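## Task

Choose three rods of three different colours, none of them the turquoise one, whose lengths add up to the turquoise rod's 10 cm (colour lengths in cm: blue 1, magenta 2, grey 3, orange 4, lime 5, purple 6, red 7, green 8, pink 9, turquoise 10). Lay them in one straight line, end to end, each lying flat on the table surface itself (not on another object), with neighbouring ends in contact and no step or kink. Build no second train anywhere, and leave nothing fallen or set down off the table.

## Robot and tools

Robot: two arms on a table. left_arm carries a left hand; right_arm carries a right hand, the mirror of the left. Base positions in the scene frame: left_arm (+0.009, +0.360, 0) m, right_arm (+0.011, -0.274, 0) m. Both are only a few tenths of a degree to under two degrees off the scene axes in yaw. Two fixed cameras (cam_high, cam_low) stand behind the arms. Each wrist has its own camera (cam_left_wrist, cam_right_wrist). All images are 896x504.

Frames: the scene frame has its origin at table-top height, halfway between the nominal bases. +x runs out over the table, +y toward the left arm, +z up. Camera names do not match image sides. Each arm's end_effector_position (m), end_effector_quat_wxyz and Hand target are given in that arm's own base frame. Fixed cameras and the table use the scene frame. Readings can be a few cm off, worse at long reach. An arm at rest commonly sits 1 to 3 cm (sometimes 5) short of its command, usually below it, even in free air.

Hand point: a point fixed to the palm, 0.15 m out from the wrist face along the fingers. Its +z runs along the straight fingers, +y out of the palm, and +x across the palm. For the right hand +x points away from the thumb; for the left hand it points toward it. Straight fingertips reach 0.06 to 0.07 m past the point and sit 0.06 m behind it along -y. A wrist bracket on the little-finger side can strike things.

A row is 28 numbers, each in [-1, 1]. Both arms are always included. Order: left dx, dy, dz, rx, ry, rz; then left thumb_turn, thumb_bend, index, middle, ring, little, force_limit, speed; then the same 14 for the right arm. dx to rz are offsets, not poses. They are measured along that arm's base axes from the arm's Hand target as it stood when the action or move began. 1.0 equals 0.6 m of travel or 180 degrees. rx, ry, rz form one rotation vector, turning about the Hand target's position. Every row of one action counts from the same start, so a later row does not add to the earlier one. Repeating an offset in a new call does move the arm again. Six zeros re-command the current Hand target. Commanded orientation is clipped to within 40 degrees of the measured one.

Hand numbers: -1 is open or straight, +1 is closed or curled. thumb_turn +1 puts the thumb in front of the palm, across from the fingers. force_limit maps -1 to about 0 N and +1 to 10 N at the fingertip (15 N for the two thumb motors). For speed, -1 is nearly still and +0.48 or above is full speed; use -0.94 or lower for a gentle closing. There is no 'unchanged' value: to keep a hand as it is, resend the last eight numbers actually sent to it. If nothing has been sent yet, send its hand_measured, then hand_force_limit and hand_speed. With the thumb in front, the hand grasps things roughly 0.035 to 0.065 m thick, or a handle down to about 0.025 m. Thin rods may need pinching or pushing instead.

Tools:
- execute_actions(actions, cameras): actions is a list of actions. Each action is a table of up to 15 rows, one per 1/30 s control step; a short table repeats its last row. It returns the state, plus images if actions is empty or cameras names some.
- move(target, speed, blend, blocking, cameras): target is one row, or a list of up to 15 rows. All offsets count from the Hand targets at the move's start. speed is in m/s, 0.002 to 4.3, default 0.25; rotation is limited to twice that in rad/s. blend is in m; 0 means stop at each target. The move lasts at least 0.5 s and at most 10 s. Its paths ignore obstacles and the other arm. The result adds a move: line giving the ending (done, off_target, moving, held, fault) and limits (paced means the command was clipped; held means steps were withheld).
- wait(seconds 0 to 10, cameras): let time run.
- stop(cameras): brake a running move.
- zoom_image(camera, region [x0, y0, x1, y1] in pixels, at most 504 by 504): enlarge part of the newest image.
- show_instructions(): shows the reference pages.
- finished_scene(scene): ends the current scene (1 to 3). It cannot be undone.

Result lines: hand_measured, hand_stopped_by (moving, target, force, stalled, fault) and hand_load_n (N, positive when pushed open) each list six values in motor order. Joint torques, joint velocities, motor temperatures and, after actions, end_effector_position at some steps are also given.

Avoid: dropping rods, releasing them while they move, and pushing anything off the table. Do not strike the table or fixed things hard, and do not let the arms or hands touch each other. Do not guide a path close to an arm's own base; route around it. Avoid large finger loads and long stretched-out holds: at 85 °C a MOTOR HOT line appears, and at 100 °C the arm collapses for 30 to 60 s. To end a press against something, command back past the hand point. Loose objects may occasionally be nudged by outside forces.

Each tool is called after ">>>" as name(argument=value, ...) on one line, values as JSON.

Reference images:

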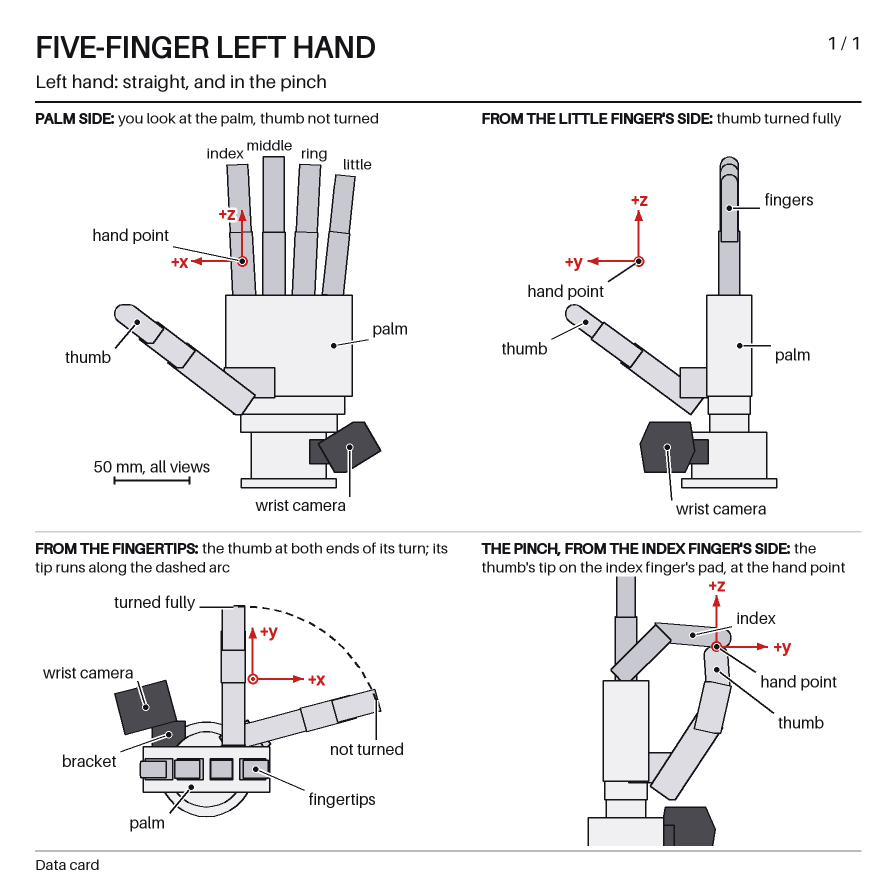

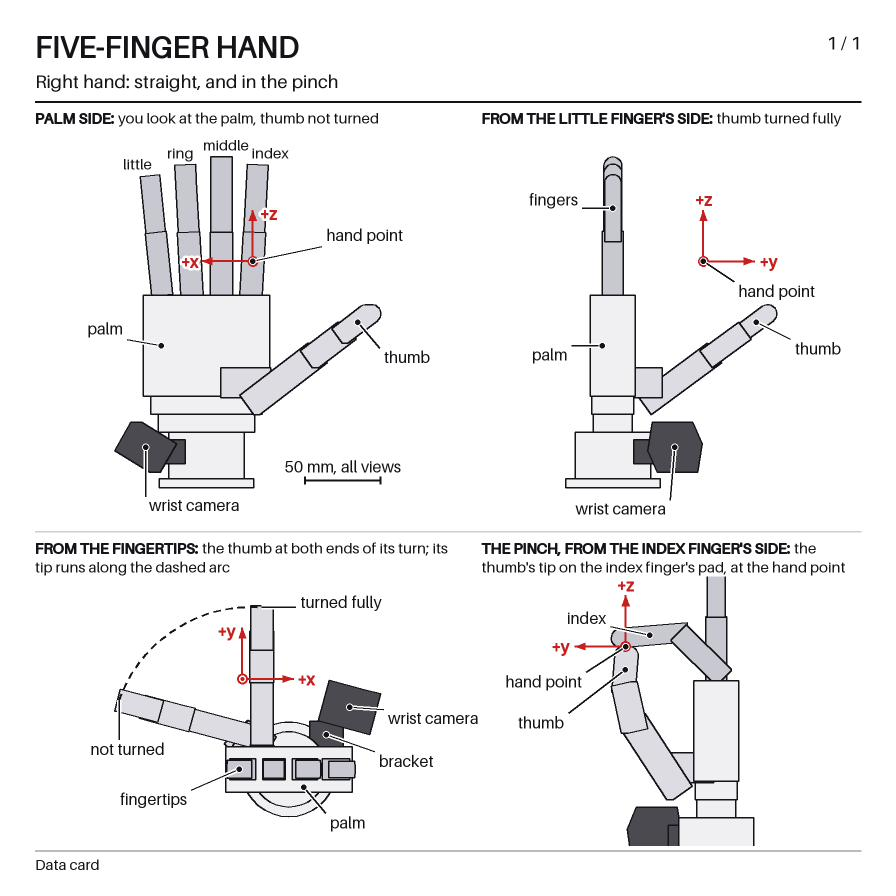

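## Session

>>> execute_actions(actions=[])

>>> zoom_image(camera="cam_high", region=[340, 140, 560, 400])

Scene clock: 0.00 s.
left_arm: end_effector_position=(+0.6228, +0.0683, +0.4015) hand_measured=(-1.000, -1.000, -1.000, -1.000, -1.000, -1.000) hand_load_n=(+0.0, +0.0, +0.0, +0.0, +0.0, +0.0) hand_stopped_by=(target, target, target, target, target, target) hand_force_limit=0.00 hand_speed=-0.80 end_effector_quat_wxyz=(+0.385, +0.179, +0.898, +0.117) | right_arm: end_effector_position=(+0.3627, -0.1055, +0.1440) hand_measured=(-1.000, -1.000, -1.000, -1.000, -1.000, -1.000) hand_load_n=(+0.0, +0.0, +0.0, +0.0, +0.0, +0.0) hand_stopped_by=(target, target, target, target, target, target) hand_force_limit=0.00 hand_speed=-0.80 end_effector_quat_wxyz=(-0.004, -0.081, +0.957, +0.280)
Joint positions: left_arm=[-0.026 1.483 1.663 -0.926 -0.092 1.978] | right_arm=[-0.643 1.657 1.226 -1.546 -0.407 0.674]
Joint velocities: within noise
Joint torques (N m): no reading
Motor temperatures (°C): left_arm=[32 33 33 27 27 27] | right_arm=[29 35 33 31 28 28]
Heat: left arm: hottest shoulder 33 °C; right arm: hottest shoulder 35 °C.
Hand target: left_arm +0.6260, +0.0682, +0.4163; +0.398, +0.177, +0.892, +0.120 | right_arm +0.3687, -0.1100, +0.1499; +0.004, -0.083, +0.958, +0.273
camera_calibration:
cam_left_wrist: T_world_to_cam=[[-0.375121, -0.810532, -0.449802, 0.462608], [-0.877461, 0.466946, -0.10965, 0.553631], [0.298908, 0.353551, -0.886372, 0.259598], [0, 0, 0, 1]] pos_world=[0.581728, 0.0246615, 0.498888]
cam_right_wrist: T_world_to_cam=[[-0.404085, 0.789462, 0.462024, 0.16898], [0.804446, 0.0662778, 0.590317, -0.369704], [0.435411, 0.610211, -0.661861, 0.112111], [0, 0, 0, 1]] pos_world=[0.316875, -0.177312, 0.214371]

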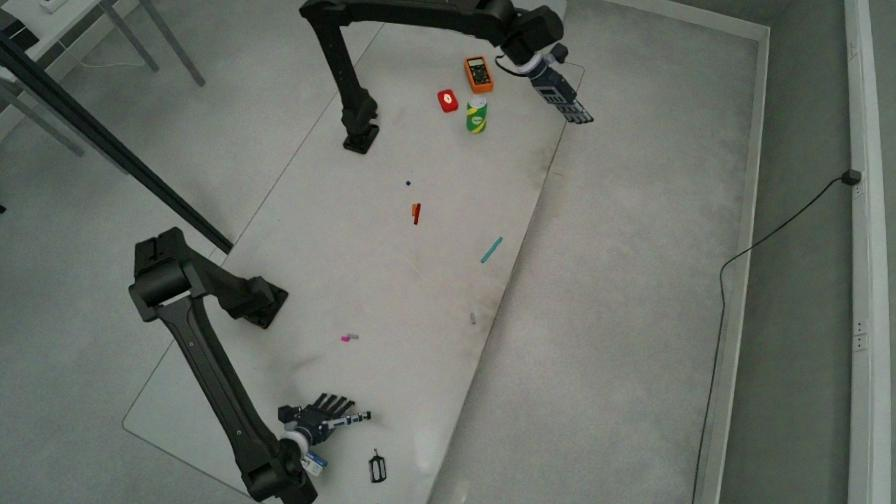

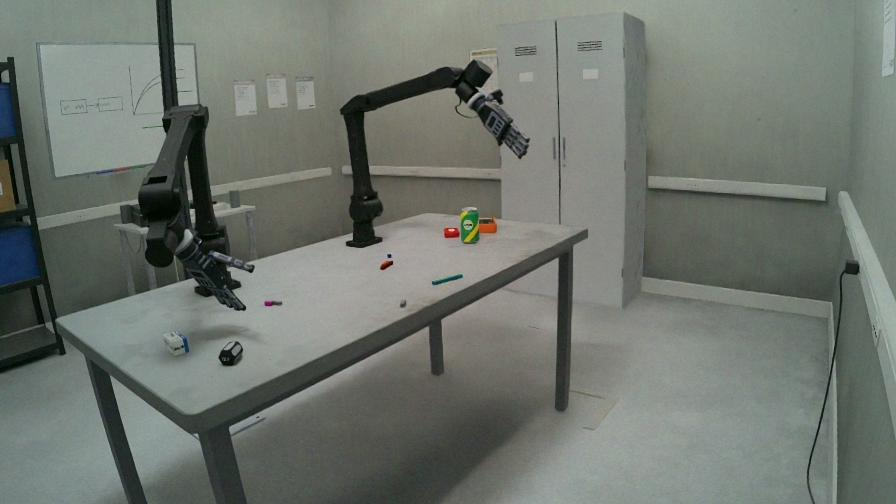

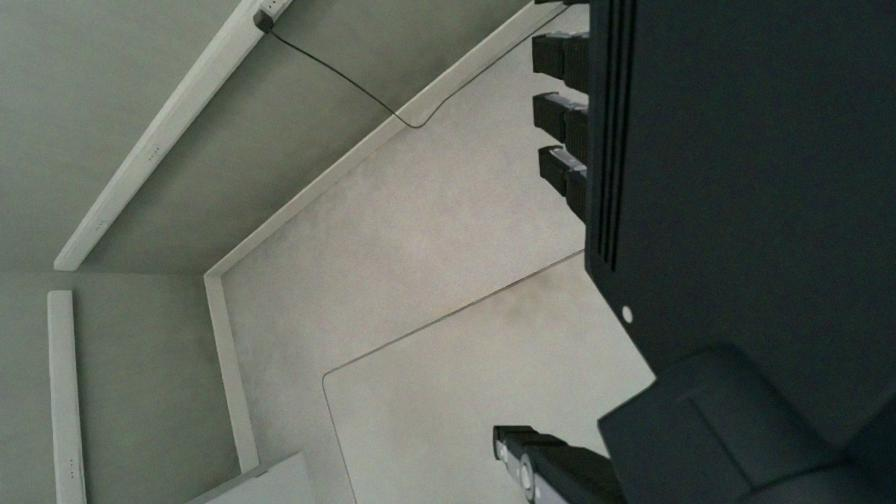

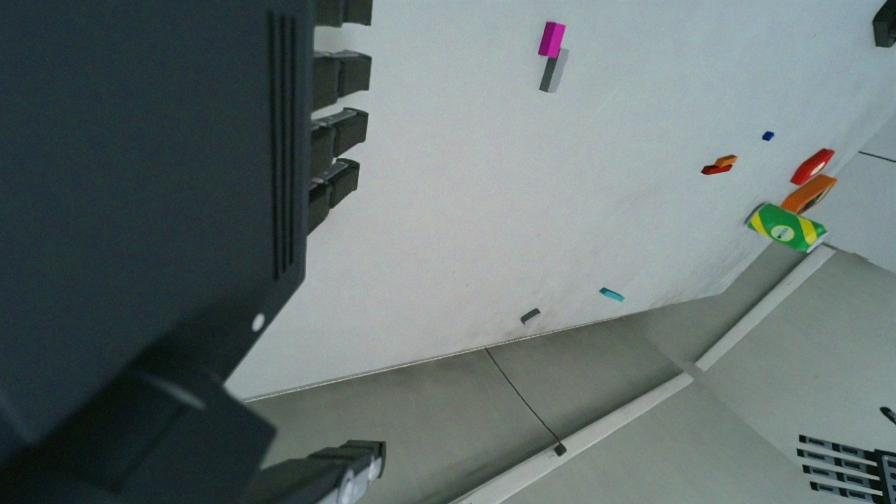

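Scaled by 1.938 from the camera's 896x504 image, which has a finer 1280x720 frame.

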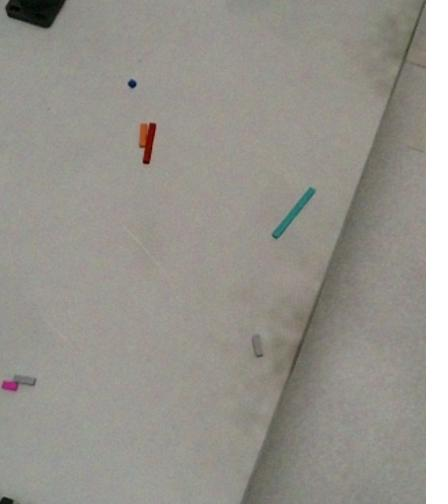

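>>> move(target=[[0,0,0,0,0,0,-1,-1,-1,-1,-1,-1,0,-0.8,-0.198,0.925,0.0,-0.3416,-0.5475,0.3582,1,-0.28,-0.1,-0.1,-1,-1,-0.6,-0.2]], speed=0.3, cameras=["cam_right_wrist","cam_high"])

Scene clock: 52.87 s.
left_arm: end_effector_position=(+0.6228, +0.0683, +0.4015) hand_measured=(-1.000, -1.000, -1.000, -1.000, -1.000, -1.000) hand_load_n=(+0.0, +0.0, +0.0, +0.0, +0.0, +0.0) hand_stopped_by=(target, target, target, target, target, target) hand_force_limit=0.00 hand_speed=-0.80 end_effector_quat_wxyz=(+0.385, +0.179, +0.898, +0.117) | right_arm: end_effector_position=(+0.2465, +0.4275, +0.1317) hand_measured=(+1.000, -0.280, -0.100, -0.100, -1.000, -1.000) hand_load_n=(+0.0, +0.0, -0.5, +0.0, +0.0, +0.0) hand_stopped_by=(target, target, target, target, target, target) hand_force_limit=-0.60 hand_speed=-0.20 end_effector_quat_wxyz=(-0.479, +0.657, -0.459, +0.357)
Joint positions: left_arm=[-0.026 1.483 1.663 -0.926 -0.092 1.978] | right_arm=[1.304 1.316 0.659 0.165 0.924 0.374]
Joint torques (N m): left_arm=[0.5 -10.64 10.69 1.61 -0.04 0.15] | right_arm=[0.85 -7.82 12.34 2.3 0.5 -0.13]
Motor temperatures (°C): left_arm=[31 35 42 27 27 27] | right_arm=[29 37 39 31 28 28]
Heat: left arm: hottest elbow 42 °C; right arm: hottest elbow 39 °C.
Hand target: left_arm +0.6260, +0.0682, +0.4163; +0.398, +0.177, +0.892, +0.120 | right_arm +0.2502, +0.4449, +0.1499; -0.496, +0.647, -0.460, +0.353
Off the commanded pose: left_arm 0.015 m, 2 deg | right_arm 0.025 m, 2 deg.
move: off_target (left_arm, right_arm)
camera_calibration:
cam_right_wrist: T_world_to_cam=[[-0.119092, -0.342046, -0.932106, 0.303997], [-0.791331, 0.599702, -0.118961, -0.0455622], [0.599676, 0.723438, -0.342091, -0.301756], [0, 0, 0, 1]] pos_world=[0.181105, 0.349606, 0.174709]
Images, in order (width x height): cam_high 896x504, cam_right_wrist 896x504.

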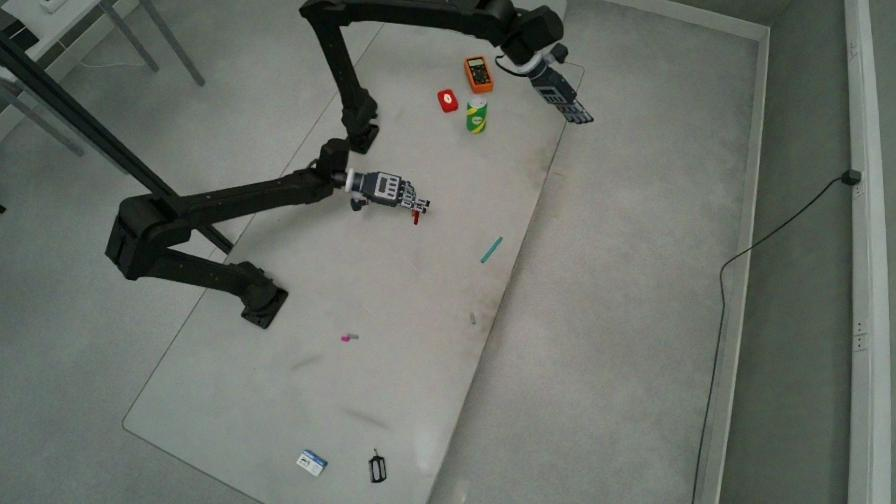

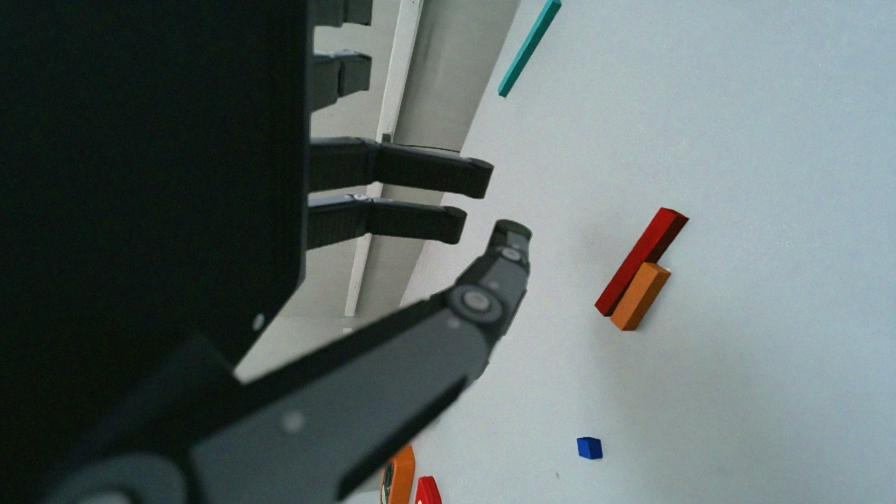

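>>> zoom_image(camera="cam_right_wrist", region=[560, 180, 720, 340])

Scaled by 3.150 from the camera's 896x504 image, which has a finer 1280x720 frame.

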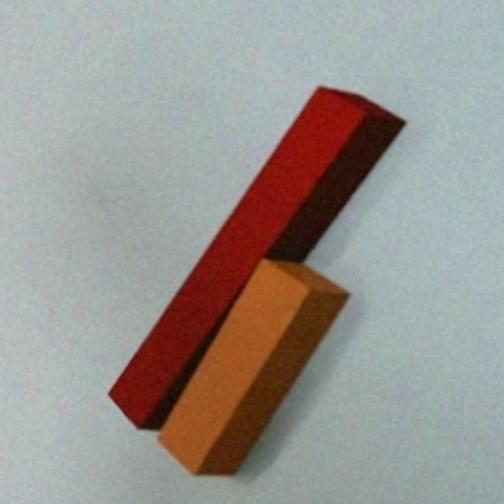

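>>> move(target=[[0,0,0,0,0,0,-1,-1,-1,-1,-1,-1,0,-0.8,0.033,0.012,-0.147,0,0,0,1,-0.28,-0.1,-0.1,-1,-1,-0.6,-0.2]], speed=0.15, cameras=["cam_right_wrist"])

>>> zoom_image(camera="cam_right_wrist", region=[440, 150, 720, 430])

Scene clock: 64.30 s.
left_arm: end_effector_position=(+0.6228, +0.0683, +0.4015) hand_measured=(-1.000, -1.000, -1.000, -1.000, -1.000, -1.000) hand_load_n=(+0.0, +0.0, +0.0, +0.0, +0.0, +0.0) hand_stopped_by=(target, target, target, target, target, target) hand_force_limit=0.00 hand_speed=-0.80 end_effector_quat_wxyz=(+0.385, +0.179, +0.898, +0.117) | right_arm: end_effector_position=(+0.2651, +0.4508, +0.0584) hand_measured=(+1.000, -0.280, -0.100, -0.100, -1.000, -1.000) hand_load_n=(+0.0, +0.0, +0.0, +0.0, +0.0, +0.0) hand_stopped_by=(target, target, target, target, target, target) hand_force_limit=-0.60 hand_speed=-0.20 end_effector_quat_wxyz=(-0.492, +0.651, -0.459, +0.351)
Joint positions: left_arm=[-0.026 1.483 1.663 -0.926 -0.092 1.978] | right_arm=[1.27 1.574 0.633 0.502 0.885 0.343]
Joint torques (N m): left_arm=[0.67 -10.52 10.58 1.68 -0.06 0.18] | right_arm=[0.03 -10.46 7.25 2.4 0.35 -0.12]
Heat: left arm: hottest elbow 43 °C; right arm: hottest elbow 41 °C.
Hand target: left_arm +0.6260, +0.0682, +0.4163; +0.398, +0.177, +0.892, +0.120 | right_arm +0.2700, +0.4523, +0.0619; -0.497, +0.646, -0.460, +0.353
Off the commanded pose: left_arm 0.015 m, 2 deg | right_arm 0.006 m, 1 deg.
move: off_target (left_arm)
camera_calibration:
cam_right_wrist: T_world_to_cam=[[-0.108497, -0.316536, -0.942355, 0.232159], [-0.796106, 0.595382, -0.10833, -0.0509269], [0.595352, 0.738461, -0.316593, -0.362002], [0, 0, 0, 1]] pos_world=[0.200164, 0.371132, 0.0986521]
Images, in order (width x height): cam_right_wrist 896x504.

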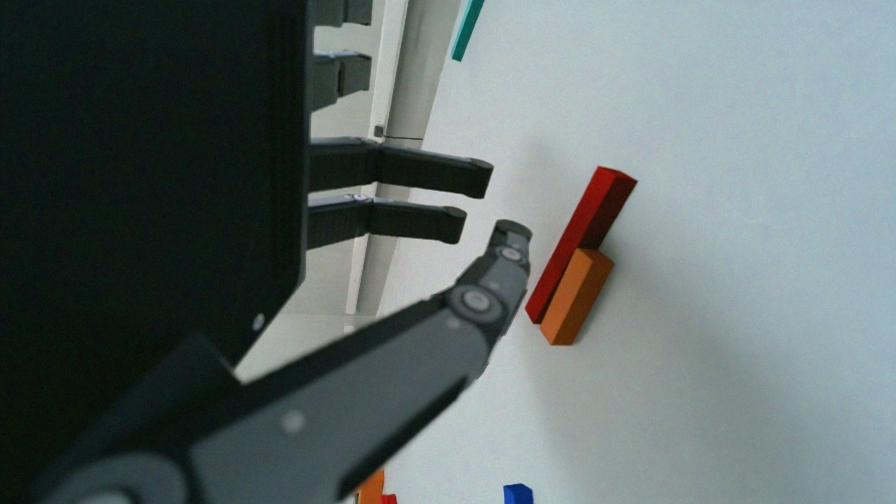

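Scaled by 1.800 from the camera's 896x504 image, which has a finer 1280x720 frame.

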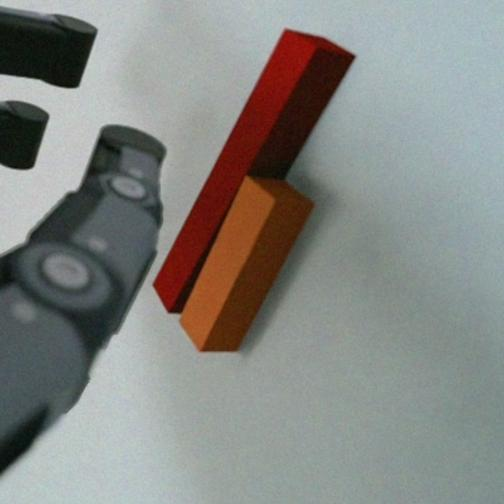

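>>> move(target=[[0,0,0,0,0,0,-1,-1,-1,-1,-1,-1,0,-0.8,0.001,-0.0185,-0.033,0,0,0,1,-0.28,-0.1,-0.1,-1,-1,-0.6,-0.2]], speed=0.08, cameras=["cam_right_wrist"])

>>> zoom_image(camera="cam_right_wrist", region=[440, 100, 720, 380])

Scene clock: 71.47 s.
left_arm: end_effector_position=(+0.6228, +0.0683, +0.4015) hand_measured=(-1.000, -1.000, -1.000, -1.000, -1.000, -1.000) hand_load_n=(+0.0, +0.0, +0.0, +0.0, +0.0, +0.0) hand_stopped_by=(target, target, target, target, target, target) hand_force_limit=0.00 hand_speed=-0.80 end_effector_quat_wxyz=(+0.385, +0.179, +0.898, +0.117) | right_arm: end_effector_position=(+0.2658, +0.4415, +0.0437) hand_measured=(+1.000, -0.280, -0.100, -0.100, -1.000, -1.000) hand_load_n=(+0.0, +0.0, +0.0, +0.0, +0.0, +0.0) hand_stopped_by=(target, target, target, target, target, target) hand_force_limit=-0.60 hand_speed=-0.20 end_effector_quat_wxyz=(-0.496, +0.648, -0.460, +0.350)
Joint positions: left_arm=[-0.026 1.483 1.663 -0.926 -0.092 1.978] | right_arm=[1.26 1.604 0.594 0.588 0.876 0.336]
Joint torques (N m): left_arm=[0.26 -10.81 10.62 1.59 -0.07 0.17] | right_arm=[-0.15 -9.58 6.5 2.4 0.31 -0.12]
Heat: left arm: hottest elbow 43 °C; right arm: hottest elbow 41 °C.
Hand target: left_arm +0.6260, +0.0682, +0.4163; +0.398, +0.177, +0.892, +0.120 | right_arm +0.2705, +0.4412, +0.0420; -0.496, +0.647, -0.460, +0.352
Off the commanded pose: left_arm 0.015 m, 2 deg | right_arm 0.005 m, 0 deg.
move: off_target (left_arm)
camera_calibration:
cam_right_wrist: T_world_to_cam=[[-0.105158, -0.306942, -0.945901, 0.21044], [-0.796312, 0.595741, -0.104788, -0.046706], [0.595676, 0.742212, -0.307069, -0.362315], [0, 0, 0, 1]] pos_world=[0.200759, 0.361333, 0.0829051]
Images, in order (width x height): cam_right_wrist 896x504.

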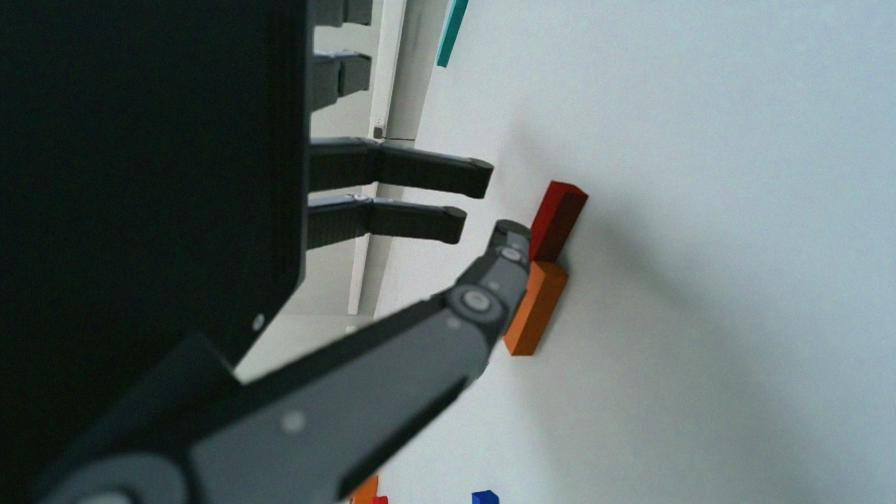

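Scaled by 1.800 from the camera's 896x504 image, which has a finer 1280x720 frame.

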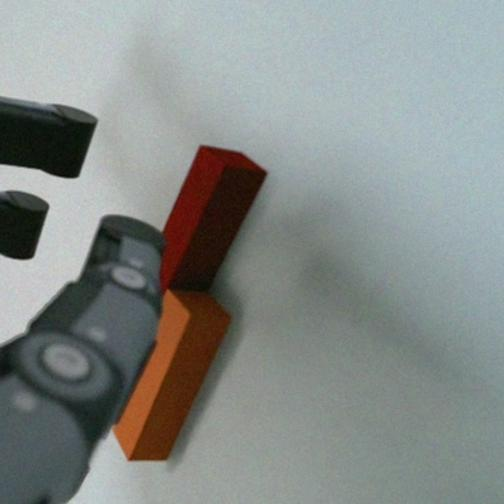

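>>> move(target=[[0,0,0,0,0,0,-1,-1,-1,-1,-1,-1,0,-0.8,0.005,0.002,-0.024,0,0,0,1,-0.28,-0.1,-0.1,-1,-1,-0.6,-0.2]], speed=0.06, cameras=["cam_right_wrist"])

>>> zoom_image(camera="cam_right_wrist", region=[440, 140, 640, 340])

Scene clock: 76.67 s.
left_arm: end_effector_position=(+0.6228, +0.0683, +0.4015) hand_measured=(-1.000, -1.000, -1.000, -1.000, -1.000, -1.000) hand_load_n=(+0.0, +0.0, +0.0, +0.5, +0.0, +0.0) hand_stopped_by=(target, target, target, target, target, target) hand_force_limit=0.00 hand_speed=-0.80 end_effector_quat_wxyz=(+0.385, +0.179, +0.898, +0.117) | right_arm: end_effector_position=(+0.2687, +0.4433, +0.0299) hand_measured=(+1.000, -0.280, -0.100, -0.100, -1.000, -1.000) hand_load_n=(+0.0, +0.0, +0.0, +0.0, +0.0, +0.0) hand_stopped_by=(target, target, target, target, target, target) hand_force_limit=-0.60 hand_speed=-0.20 end_effector_quat_wxyz=(-0.497, +0.648, -0.460, +0.349)
Joint positions: left_arm=[-0.026 1.483 1.663 -0.926 -0.092 1.978] | right_arm=[1.254 1.654 0.594 0.642 0.87 0.332]
Joint torques (N m): left_arm=[0.67 -10.93 10.54 1.59 -0.05 0.19] | right_arm=[-0.21 -9.88 6.02 2.39 0.32 -0.14]
Heat: left arm: hottest elbow 44 °C; right arm: hottest elbow 41 °C.
Hand target: left_arm +0.6260, +0.0682, +0.4163; +0.398, +0.177, +0.892, +0.120 | right_arm +0.2735, +0.4424, +0.0276; -0.496, +0.647, -0.459, +0.352
Off the commanded pose: left_arm 0.015 m, 2 deg | right_arm 0.005 m, 0 deg.
move: off_target (left_arm)
camera_calibration:
cam_right_wrist: T_world_to_cam=[[-0.104711, -0.306195, -0.946192, 0.197791], [-0.796605, 0.595396, -0.104518, -0.0466226], [0.595362, 0.742797, -0.306261, -0.369835], [0, 0, 0, 1]] pos_world=[0.203757, 0.363034, 0.0690095]
Images, in order (width x height): cam_right_wrist 896x504.

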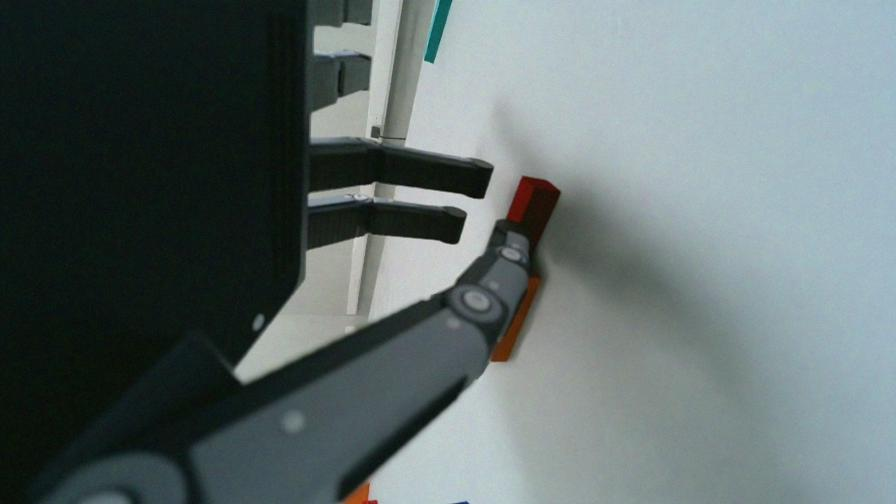

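Scaled by 2.520 from the camera's 896x504 image, which has a finer 1280x720 frame.

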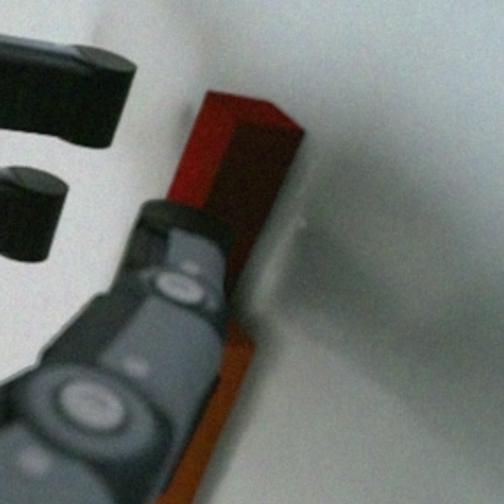

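>>> move(target=[[0,0,0,0,0,0,-1,-1,-1,-1,-1,-1,0,-0.8,0,0,-0.016,0,0,0,1,-0.26,-0.1,-0.1,-1,-1,-0.6,-0.2]], speed=0.05, cameras=["cam_right_wrist"])

>>> zoom_image(camera="cam_right_wrist", region=[440, 140, 640, 340])

Scene clock: 85.43 s.
left_arm: end_effector_position=(+0.6228, +0.0683, +0.4015) hand_measured=(-1.000, -1.000, -1.000, -1.000, -1.000, -1.000) hand_load_n=(+0.5, +0.0, +0.0, +0.0, +0.0, +0.0) hand_stopped_by=(target, target, target, target, target, target) hand_force_limit=0.00 hand_speed=-0.80 end_effector_quat_wxyz=(+0.385, +0.179, +0.898, +0.117) | right_arm: end_effector_position=(+0.2692, +0.4449, +0.0222) hand_measured=(+1.000, -0.260, -0.100, -0.100, -1.000, -1.000) hand_load_n=(+0.0, +0.5, +0.0, +0.0, +0.0, +0.0) hand_stopped_by=(target, target, target, target, target, target) hand_force_limit=-0.60 hand_speed=-0.20 end_effector_quat_wxyz=(-0.499, +0.647, -0.460, +0.349)
Joint positions: left_arm=[-0.026 1.483 1.663 -0.926 -0.092 1.978] | right_arm=[1.254 1.684 0.594 0.676 0.87 0.332]
Joint torques (N m): left_arm=[0.67 -10.64 10.65 1.54 -0.06 0.16] | right_arm=[-0.09 -10.05 5.55 2.36 0.31 -0.12]
Heat: left arm: hottest elbow 44 °C; right arm: hottest elbow 41 °C.
Hand target: left_arm +0.6260, +0.0682, +0.4163; +0.398, +0.177, +0.892, +0.120 | right_arm +0.2735, +0.4424, +0.0181; -0.497, +0.647, -0.460, +0.352
Off the commanded pose: left_arm 0.015 m, 2 deg | right_arm 0.007 m, 0 deg.
move: off_target (left_arm)
camera_calibration:
cam_right_wrist: T_world_to_cam=[[-0.103355, -0.302052, -0.947672, 0.188922], [-0.796465, 0.59584, -0.103048, -0.0482611], [0.595787, 0.744137, -0.302157, -0.37441], [0, 0, 0, 1]] pos_world=[0.204157, 0.364433, 0.0609323]
Images, in order (width x height): cam_right_wrist 896x504.

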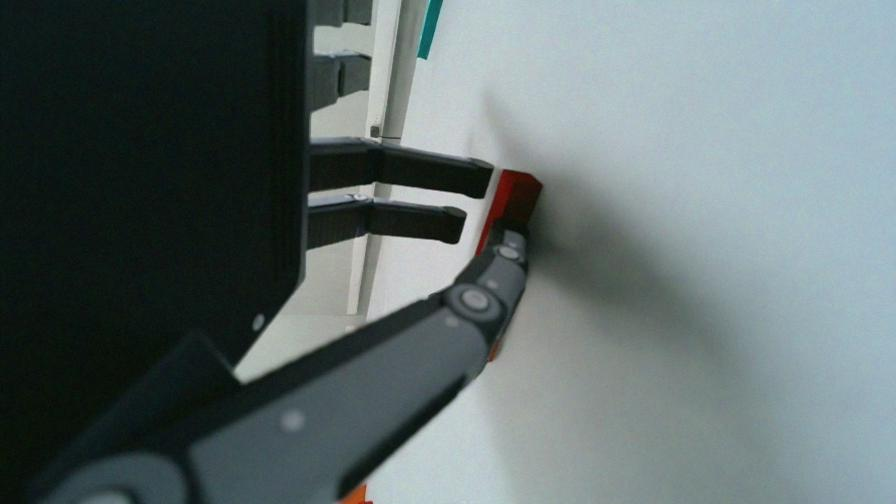

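Scaled by 2.520 from the camera's 896x504 image, which has a finer 1280x720 frame.

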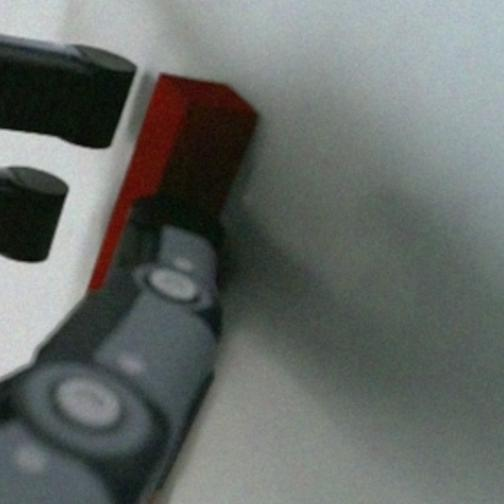

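>>> move(target=[[0,0,0,0,0,0,-1,-1,-1,-1,-1,-1,0,-0.8,0,0,-0.003,0,0,0,1,-0.25,0.3,0.3,-1,-1,-0.65,-0.9]], speed=0.05, cameras=["cam_right_wrist"])

>>> zoom_image(camera="cam_right_wrist", region=[440, 140, 640, 340])

Scene clock: 88.80 s.
left_arm: end_effector_position=(+0.6228, +0.0683, +0.4015) hand_measured=(-1.000, -1.000, -1.000, -1.000, -1.000, -1.000) hand_load_n=(+0.0, +0.0, +0.0, +0.0, +0.0, +0.0) hand_stopped_by=(target, target, target, target, target, target) hand_force_limit=0.00 hand_speed=-0.80 end_effector_quat_wxyz=(+0.385, +0.179, +0.898, +0.117) | right_arm: end_effector_position=(+0.2694, +0.4454, +0.0216) hand_measured=(+1.000, -0.250, +0.150, +0.132, -1.000, -1.000) hand_load_n=(-2.0, +2.5, +2.5, +2.5, -0.5, +0.0) hand_stopped_by=(target, target, force, force, target, target) hand_force_limit=-0.65 hand_speed=-0.90 end_effector_quat_wxyz=(-0.500, +0.646, -0.460, +0.349)
Joint positions: left_arm=[-0.026 1.483 1.663 -0.926 -0.092 1.978] | right_arm=[1.254 1.688 0.594 0.683 0.87 0.332]
Joint torques (N m): left_arm=[0.38 -10.93 10.62 1.55 -0.04 0.18] | right_arm=[-0.15 -9.76 5.48 2.37 0.31 -0.12]
Heat: left arm: hottest elbow 45 °C; right arm: hottest elbow 41 °C.
Hand target: left_arm +0.6260, +0.0682, +0.4163; +0.398, +0.177, +0.892, +0.120 | right_arm +0.2735, +0.4424, +0.0162; -0.496, +0.647, -0.460, +0.352
Off the commanded pose: left_arm 0.015 m, 2 deg | right_arm 0.007 m, 1 deg.
move: off_target (left_arm)
camera_calibration:
cam_right_wrist: T_world_to_cam=[[-0.102428, -0.299325, -0.948637, 0.187088], [-0.796377, 0.596118, -0.102107, -0.0486867], [0.596063, 0.745015, -0.299435, -0.375574], [0, 0, 0, 1]] pos_world=[0.204256, 0.364832, 0.0600473]
Images, in order (width x height): cam_right_wrist 896x504.

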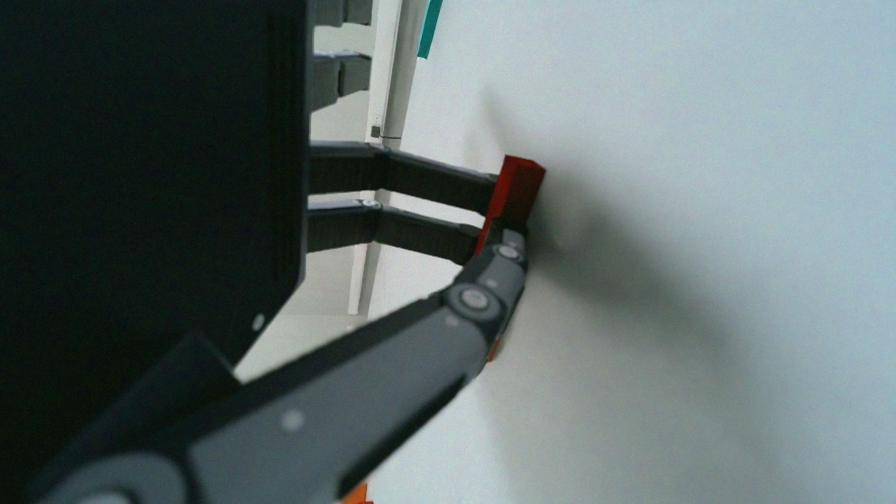

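Scaled by 2.520 from the camera's 896x504 image, which has a finer 1280x720 frame.

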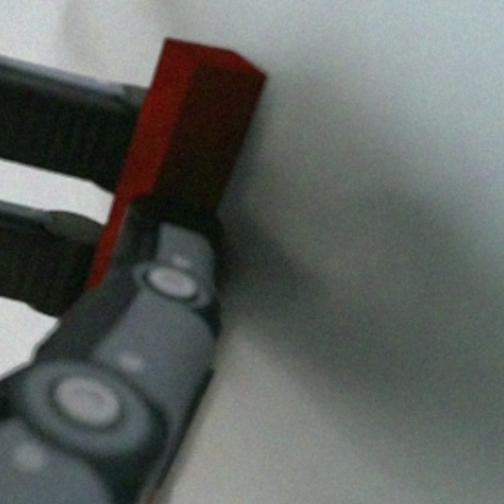

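>>> move(target=[[0,0,0,0,0,0,-1,-1,-1,-1,-1,-1,0,-0.8,0,0,0.11,0,0,0,1,-0.25,0.3,0.3,-1,-1,-0.65,-0.9],[0,0,0,0,0,0,-1,-1,-1,-1,-1,-1,0,-0.8,0.17,-0.02,0.1,0,0,0.2867,1,-0.25,0.3,0.3,-1,-1,-0.65,-0.9]], speed=[0.1,0.2], cameras=["cam_right_wrist"])

Scene clock: 105.03 s.
left_arm: end_effector_position=(+0.6228, +0.0683, +0.4015) hand_measured=(-1.000, -1.000, -1.000, -1.000, -1.000, -1.000) hand_load_n=(+0.0, +0.0, +0.0, +0.0, +0.0, +0.0) hand_stopped_by=(target, target, target, target, target, target) hand_force_limit=0.00 hand_speed=-0.80 end_effector_quat_wxyz=(+0.385, +0.179, +0.898, +0.117) | right_arm: end_effector_position=(+0.3607, +0.4227, +0.0681) hand_measured=(+1.000, -0.250, +0.150, +0.132, -1.000, -1.000) hand_load_n=(-1.5, +3.0, +2.0, +2.5, +0.0, +0.0) hand_stopped_by=(target, target, force, force, target, target) hand_force_limit=-0.65 hand_speed=-0.90 end_effector_quat_wxyz=(-0.595, +0.786, -0.140, +0.093)
Joint positions: left_arm=[-0.026 1.483 1.663 -0.926 -0.092 1.978] | right_arm=[0.643 1.636 0.727 0.578 -0.571 -0.163]
Joint torques (N m): left_arm=[0.62 -10.52 10.66 1.59 -0.04 0.18] | right_arm=[0.15 -11.05 11.02 1.58 -0.14 -0.11]
Heat: left arm: hottest elbow 45 °C; right arm: hottest elbow 41 °C.
Hand target: left_arm +0.6260, +0.0682, +0.4163; +0.398, +0.177, +0.892, +0.120 | right_arm +0.3755, +0.4303, +0.0763; -0.600, +0.782, -0.132, +0.101
Off the commanded pose: left_arm 0.015 m, 2 deg | right_arm 0.019 m, 1 deg.
move: off_target (left_arm, right_arm)
camera_calibration:
cam_right_wrist: T_world_to_cam=[[0.155383, -0.278789, -0.947699, 0.131986], [-0.964601, -0.249745, -0.0846859, 0.459365], [-0.213073, 0.92731, -0.307726, -0.183874], [0, 0, 0, 1]] pos_world=[0.383417, 0.322029, 0.107402]
Images, in order (width x height): cam_right_wrist 896x504.

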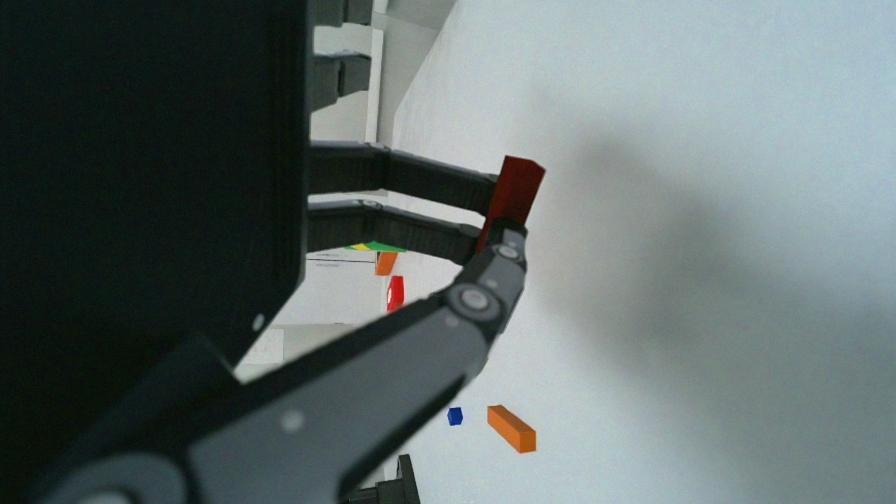

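>>> move(target=[[0,0,0,0,0,0,-1,-1,-1,-1,-1,-1,0,-0.8,-0.0252,0.0068,-0.0198,0,0,0,1,-0.25,0.3,0.3,-1,-1,-0.65,-0.9],[0,0,0,0,0,0,-1,-1,-1,-1,-1,-1,0,-0.8,-0.0323,0.0123,-0.065,0,0,0,1,-0.25,0.3,0.3,-1,-1,-0.65,-0.9],[0,0,0,0,0,0,-1,-1,-1,-1,-1,-1,0,-0.8,-0.0383,0.0165,-0.091,0,0,0,1,-0.25,0.3,0.3,-1,-1,-0.65,-0.9]], speed=[0.1,0.06,0.06], cameras=["cam_right_wrist"])

>>> zoom_image(camera="cam_right_wrist", region=[440, 140, 640, 340])

Scene clock: 110.83 s.
left_arm: end_effector_position=(+0.6228, +0.0683, +0.4015) hand_measured=(-1.000, -1.000, -1.000, -1.000, -1.000, -1.000) hand_load_n=(+0.0, +0.0, +0.0, +0.0, +0.0, +0.0) hand_stopped_by=(target, target, target, target, target, target) hand_force_limit=0.00 hand_speed=-0.80 end_effector_quat_wxyz=(+0.385, +0.179, +0.898, +0.117) | right_arm: end_effector_position=(+0.3546, +0.4356, +0.0228) hand_measured=(+1.000, -0.250, +0.150, +0.132, -1.000, -1.000) hand_load_n=(-1.0, +2.5, +2.0, +2.0, +0.0, -0.5) hand_stopped_by=(target, target, force, force, target, target) hand_force_limit=-0.65 hand_speed=-0.90 end_effector_quat_wxyz=(-0.597, +0.784, -0.134, +0.102)
Joint positions: left_arm=[-0.026 1.483 1.663 -0.926 -0.092 1.978] | right_arm=[0.681 1.768 0.708 0.745 -0.529 -0.163]
Joint torques (N m): left_arm=[0.5 -10.7 10.58 1.59 -0.05 0.19] | right_arm=[1.32 -12.16 6.27 2.63 0.16 0.07]
Heat: left arm: hottest elbow 46 °C; right arm: hottest elbow 41 °C.
Hand target: left_arm +0.6260, +0.0682, +0.4163; +0.398, +0.177, +0.892, +0.120 | right_arm +0.3525, +0.4403, +0.0216; -0.600, +0.782, -0.132, +0.101
Off the commanded pose: left_arm 0.015 m, 2 deg | right_arm 0.005 m, 1 deg.
move: off_target (left_arm)
camera_calibration:
cam_right_wrist: T_world_to_cam=[[0.175903, -0.278974, -0.944051, 0.0863059], [-0.963058, -0.247413, -0.106332, 0.45182], [-0.203907, 0.92788, -0.312188, -0.214433], [0, 0, 0, 1]] pos_world=[0.376223, 0.334832, 0.0625766]
Images, in order (width x height): cam_right_wrist 896x504.

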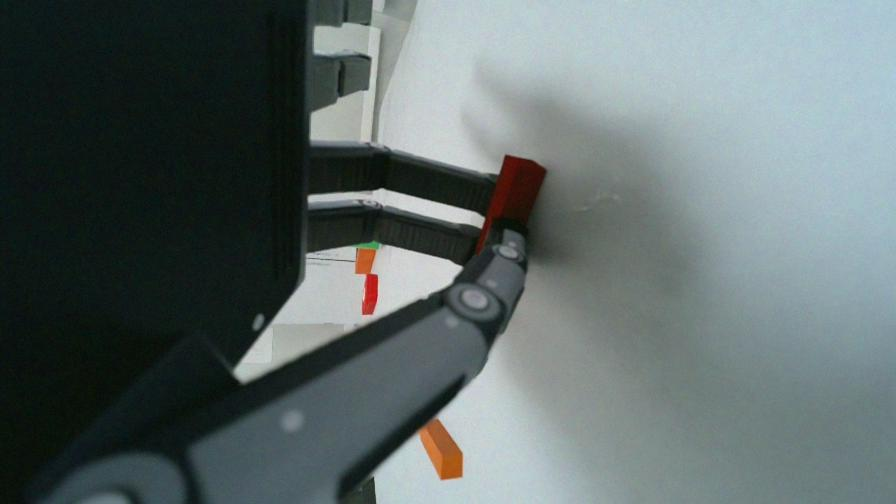

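Scaled by 2.520 from the camera's 896x504 image, which has a finer 1280x720 frame.

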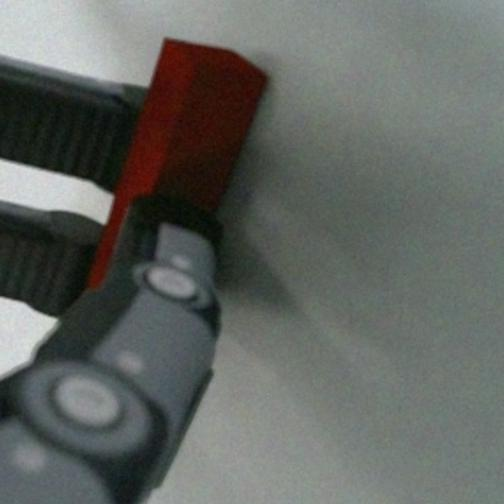

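>>> move(target=[[0,0,0,0,0,0,-1,-1,-1,-1,-1,-1,0,-0.8,0,0,-0.007,0,0,0,1,-0.25,0.3,0.3,-1,-1,-0.65,-0.9]], speed=0.04, cameras=[])

Scene clock: 115.50 s.
left_arm: end_effector_position=(+0.6228, +0.0683, +0.4015) hand_measured=(-1.000, -1.000, -1.000, -1.000, -1.000, -1.000) hand_load_n=(+0.0, +0.0, -0.5, +0.0, +0.0, +0.0) hand_stopped_by=(target, target, target, target, target, target) hand_force_limit=0.00 hand_speed=-0.80 end_effector_quat_wxyz=(+0.385, +0.179, +0.898, +0.117) | right_arm: end_effector_position=(+0.3555, +0.4363, +0.0225) hand_measured=(+1.000, -0.250, +0.150, +0.132, -1.000, -1.000) hand_load_n=(-1.5, +2.5, +2.0, +2.5, +0.0, -0.5) hand_stopped_by=(target, target, force, force, target, target) hand_force_limit=-0.65 hand_speed=-0.90 end_effector_quat_wxyz=(-0.599, +0.783, -0.132, +0.104)
Joint positions: left_arm=[-0.026 1.483 1.663 -0.926 -0.092 1.978] | right_arm=[0.681 1.773 0.708 0.759 -0.529 -0.163]
Joint torques (N m): left_arm=[0.79 -10.58 10.56 1.59 -0.05 0.19] | right_arm=[1.32 -11.52 6.23 2.59 0.17 0.06]
Heat: left arm: hottest elbow 46 °C; right arm: hottest elbow 41 °C.
Hand target: left_arm +0.6260, +0.0682, +0.4163; +0.398, +0.177, +0.892, +0.120 | right_arm +0.3525, +0.4403, +0.0175; -0.600, +0.782, -0.132, +0.101
Off the commanded pose: left_arm 0.015 m, 2 deg | right_arm 0.007 m, 0 deg.
move: off_target (left_arm)
No camera images: "cameras" was empty.

>>> move(target=[[0,0,0,0,0,0,-1,-1,-1,-1,-1,-1,0,-0.8,0,0,0.005,0,0,0,1,-0.27,-0.1,-0.1,-1,-1,-0.65,-0.6],[0,0,0,0,0,0,-1,-1,-1,-1,-1,-1,0,-0.8,0.01,0,0.13,0,0,0,1,-0.27,-0.1,-0.1,-1,-1,-0.65,-0.6]], speed=[0.04,0.12], cameras=["cam_right_wrist"])

>>> zoom_image(camera="cam_right_wrist", region=[520, 40, 720, 240])

Scene clock: 120.60 s.
left_arm: end_effector_position=(+0.6228, +0.0683, +0.4015) hand_measured=(-1.000, -1.000, -1.000, -1.000, -1.000, -1.000) hand_load_n=(+0.0, +0.0, +0.0, +0.0, +0.0, +0.0) hand_stopped_by=(target, target, target, target, target, target) hand_force_limit=0.00 hand_speed=-0.80 end_effector_quat_wxyz=(+0.385, +0.179, +0.898, +0.117) | right_arm: end_effector_position=(+0.3467, +0.4297, +0.0750) hand_measured=(+1.000, -0.270, -0.100, -0.100, -1.000, -1.000) hand_load_n=(+0.0, +0.0, +0.0, +0.0, +0.0, +0.0) hand_stopped_by=(target, target, target, target, target, target) hand_force_limit=-0.65 hand_speed=-0.60 end_effector_quat_wxyz=(-0.588, +0.791, -0.139, +0.094)
Joint positions: left_arm=[-0.026 1.483 1.663 -0.926 -0.092 1.978] | right_arm=[0.681 1.597 0.72 0.533 -0.531 -0.163]
Joint torques (N m): left_arm=[0.56 -10.58 10.62 1.61 -0.05 0.16] | right_arm=[0.62 -12.45 11.17 1.55 -0.12 0.04]
Heat: left arm: hottest elbow 46 °C; right arm: hottest elbow 41 °C.
Hand target: left_arm +0.6260, +0.0682, +0.4163; +0.398, +0.177, +0.892, +0.120 | right_arm +0.3586, +0.4403, +0.0955; -0.600, +0.782, -0.132, +0.101
Off the commanded pose: left_arm 0.015 m, 2 deg | right_arm 0.026 m, 2 deg.
move: off_target (left_arm, right_arm)
camera_calibration:
cam_right_wrist: T_world_to_cam=[[0.153698, -0.296173, -0.942687, 0.150319], [-0.964735, -0.251294, -0.0783419, 0.448443], [-0.213688, 0.921484, -0.324352, -0.187222], [0, 0, 0, 1]] pos_world=[0.369517, 0.329733, 0.11611]
Images, in order (width x height): cam_right_wrist 896x504.

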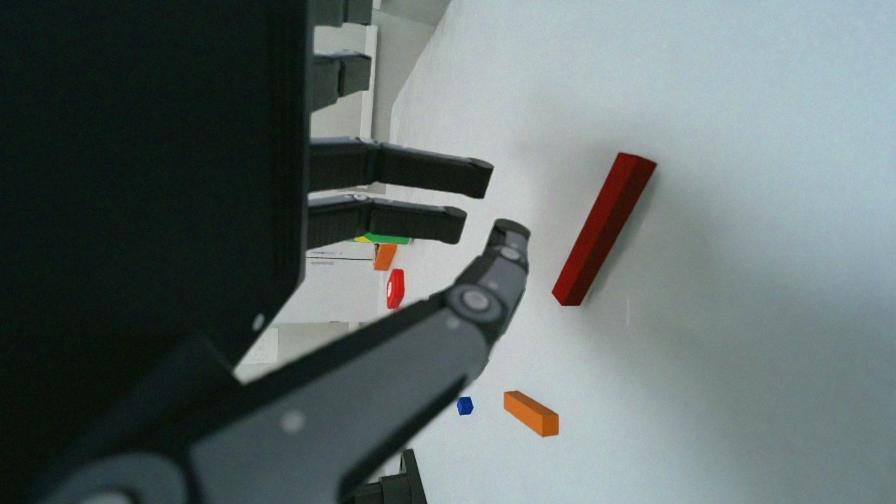

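Scaled by 2.520 from the camera's 896x504 image, which has a finer 1280x720 frame.

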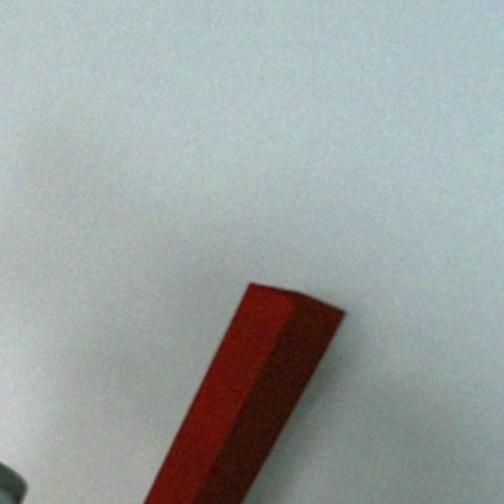

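>>> zoom_image(camera="cam_right_wrist", region=[530, 140, 690, 320])

Scaled by 2.800 from the camera's 896x504 image, which has a finer 1280x720 frame.

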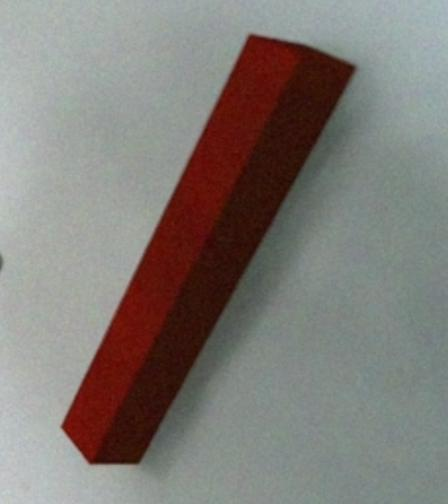

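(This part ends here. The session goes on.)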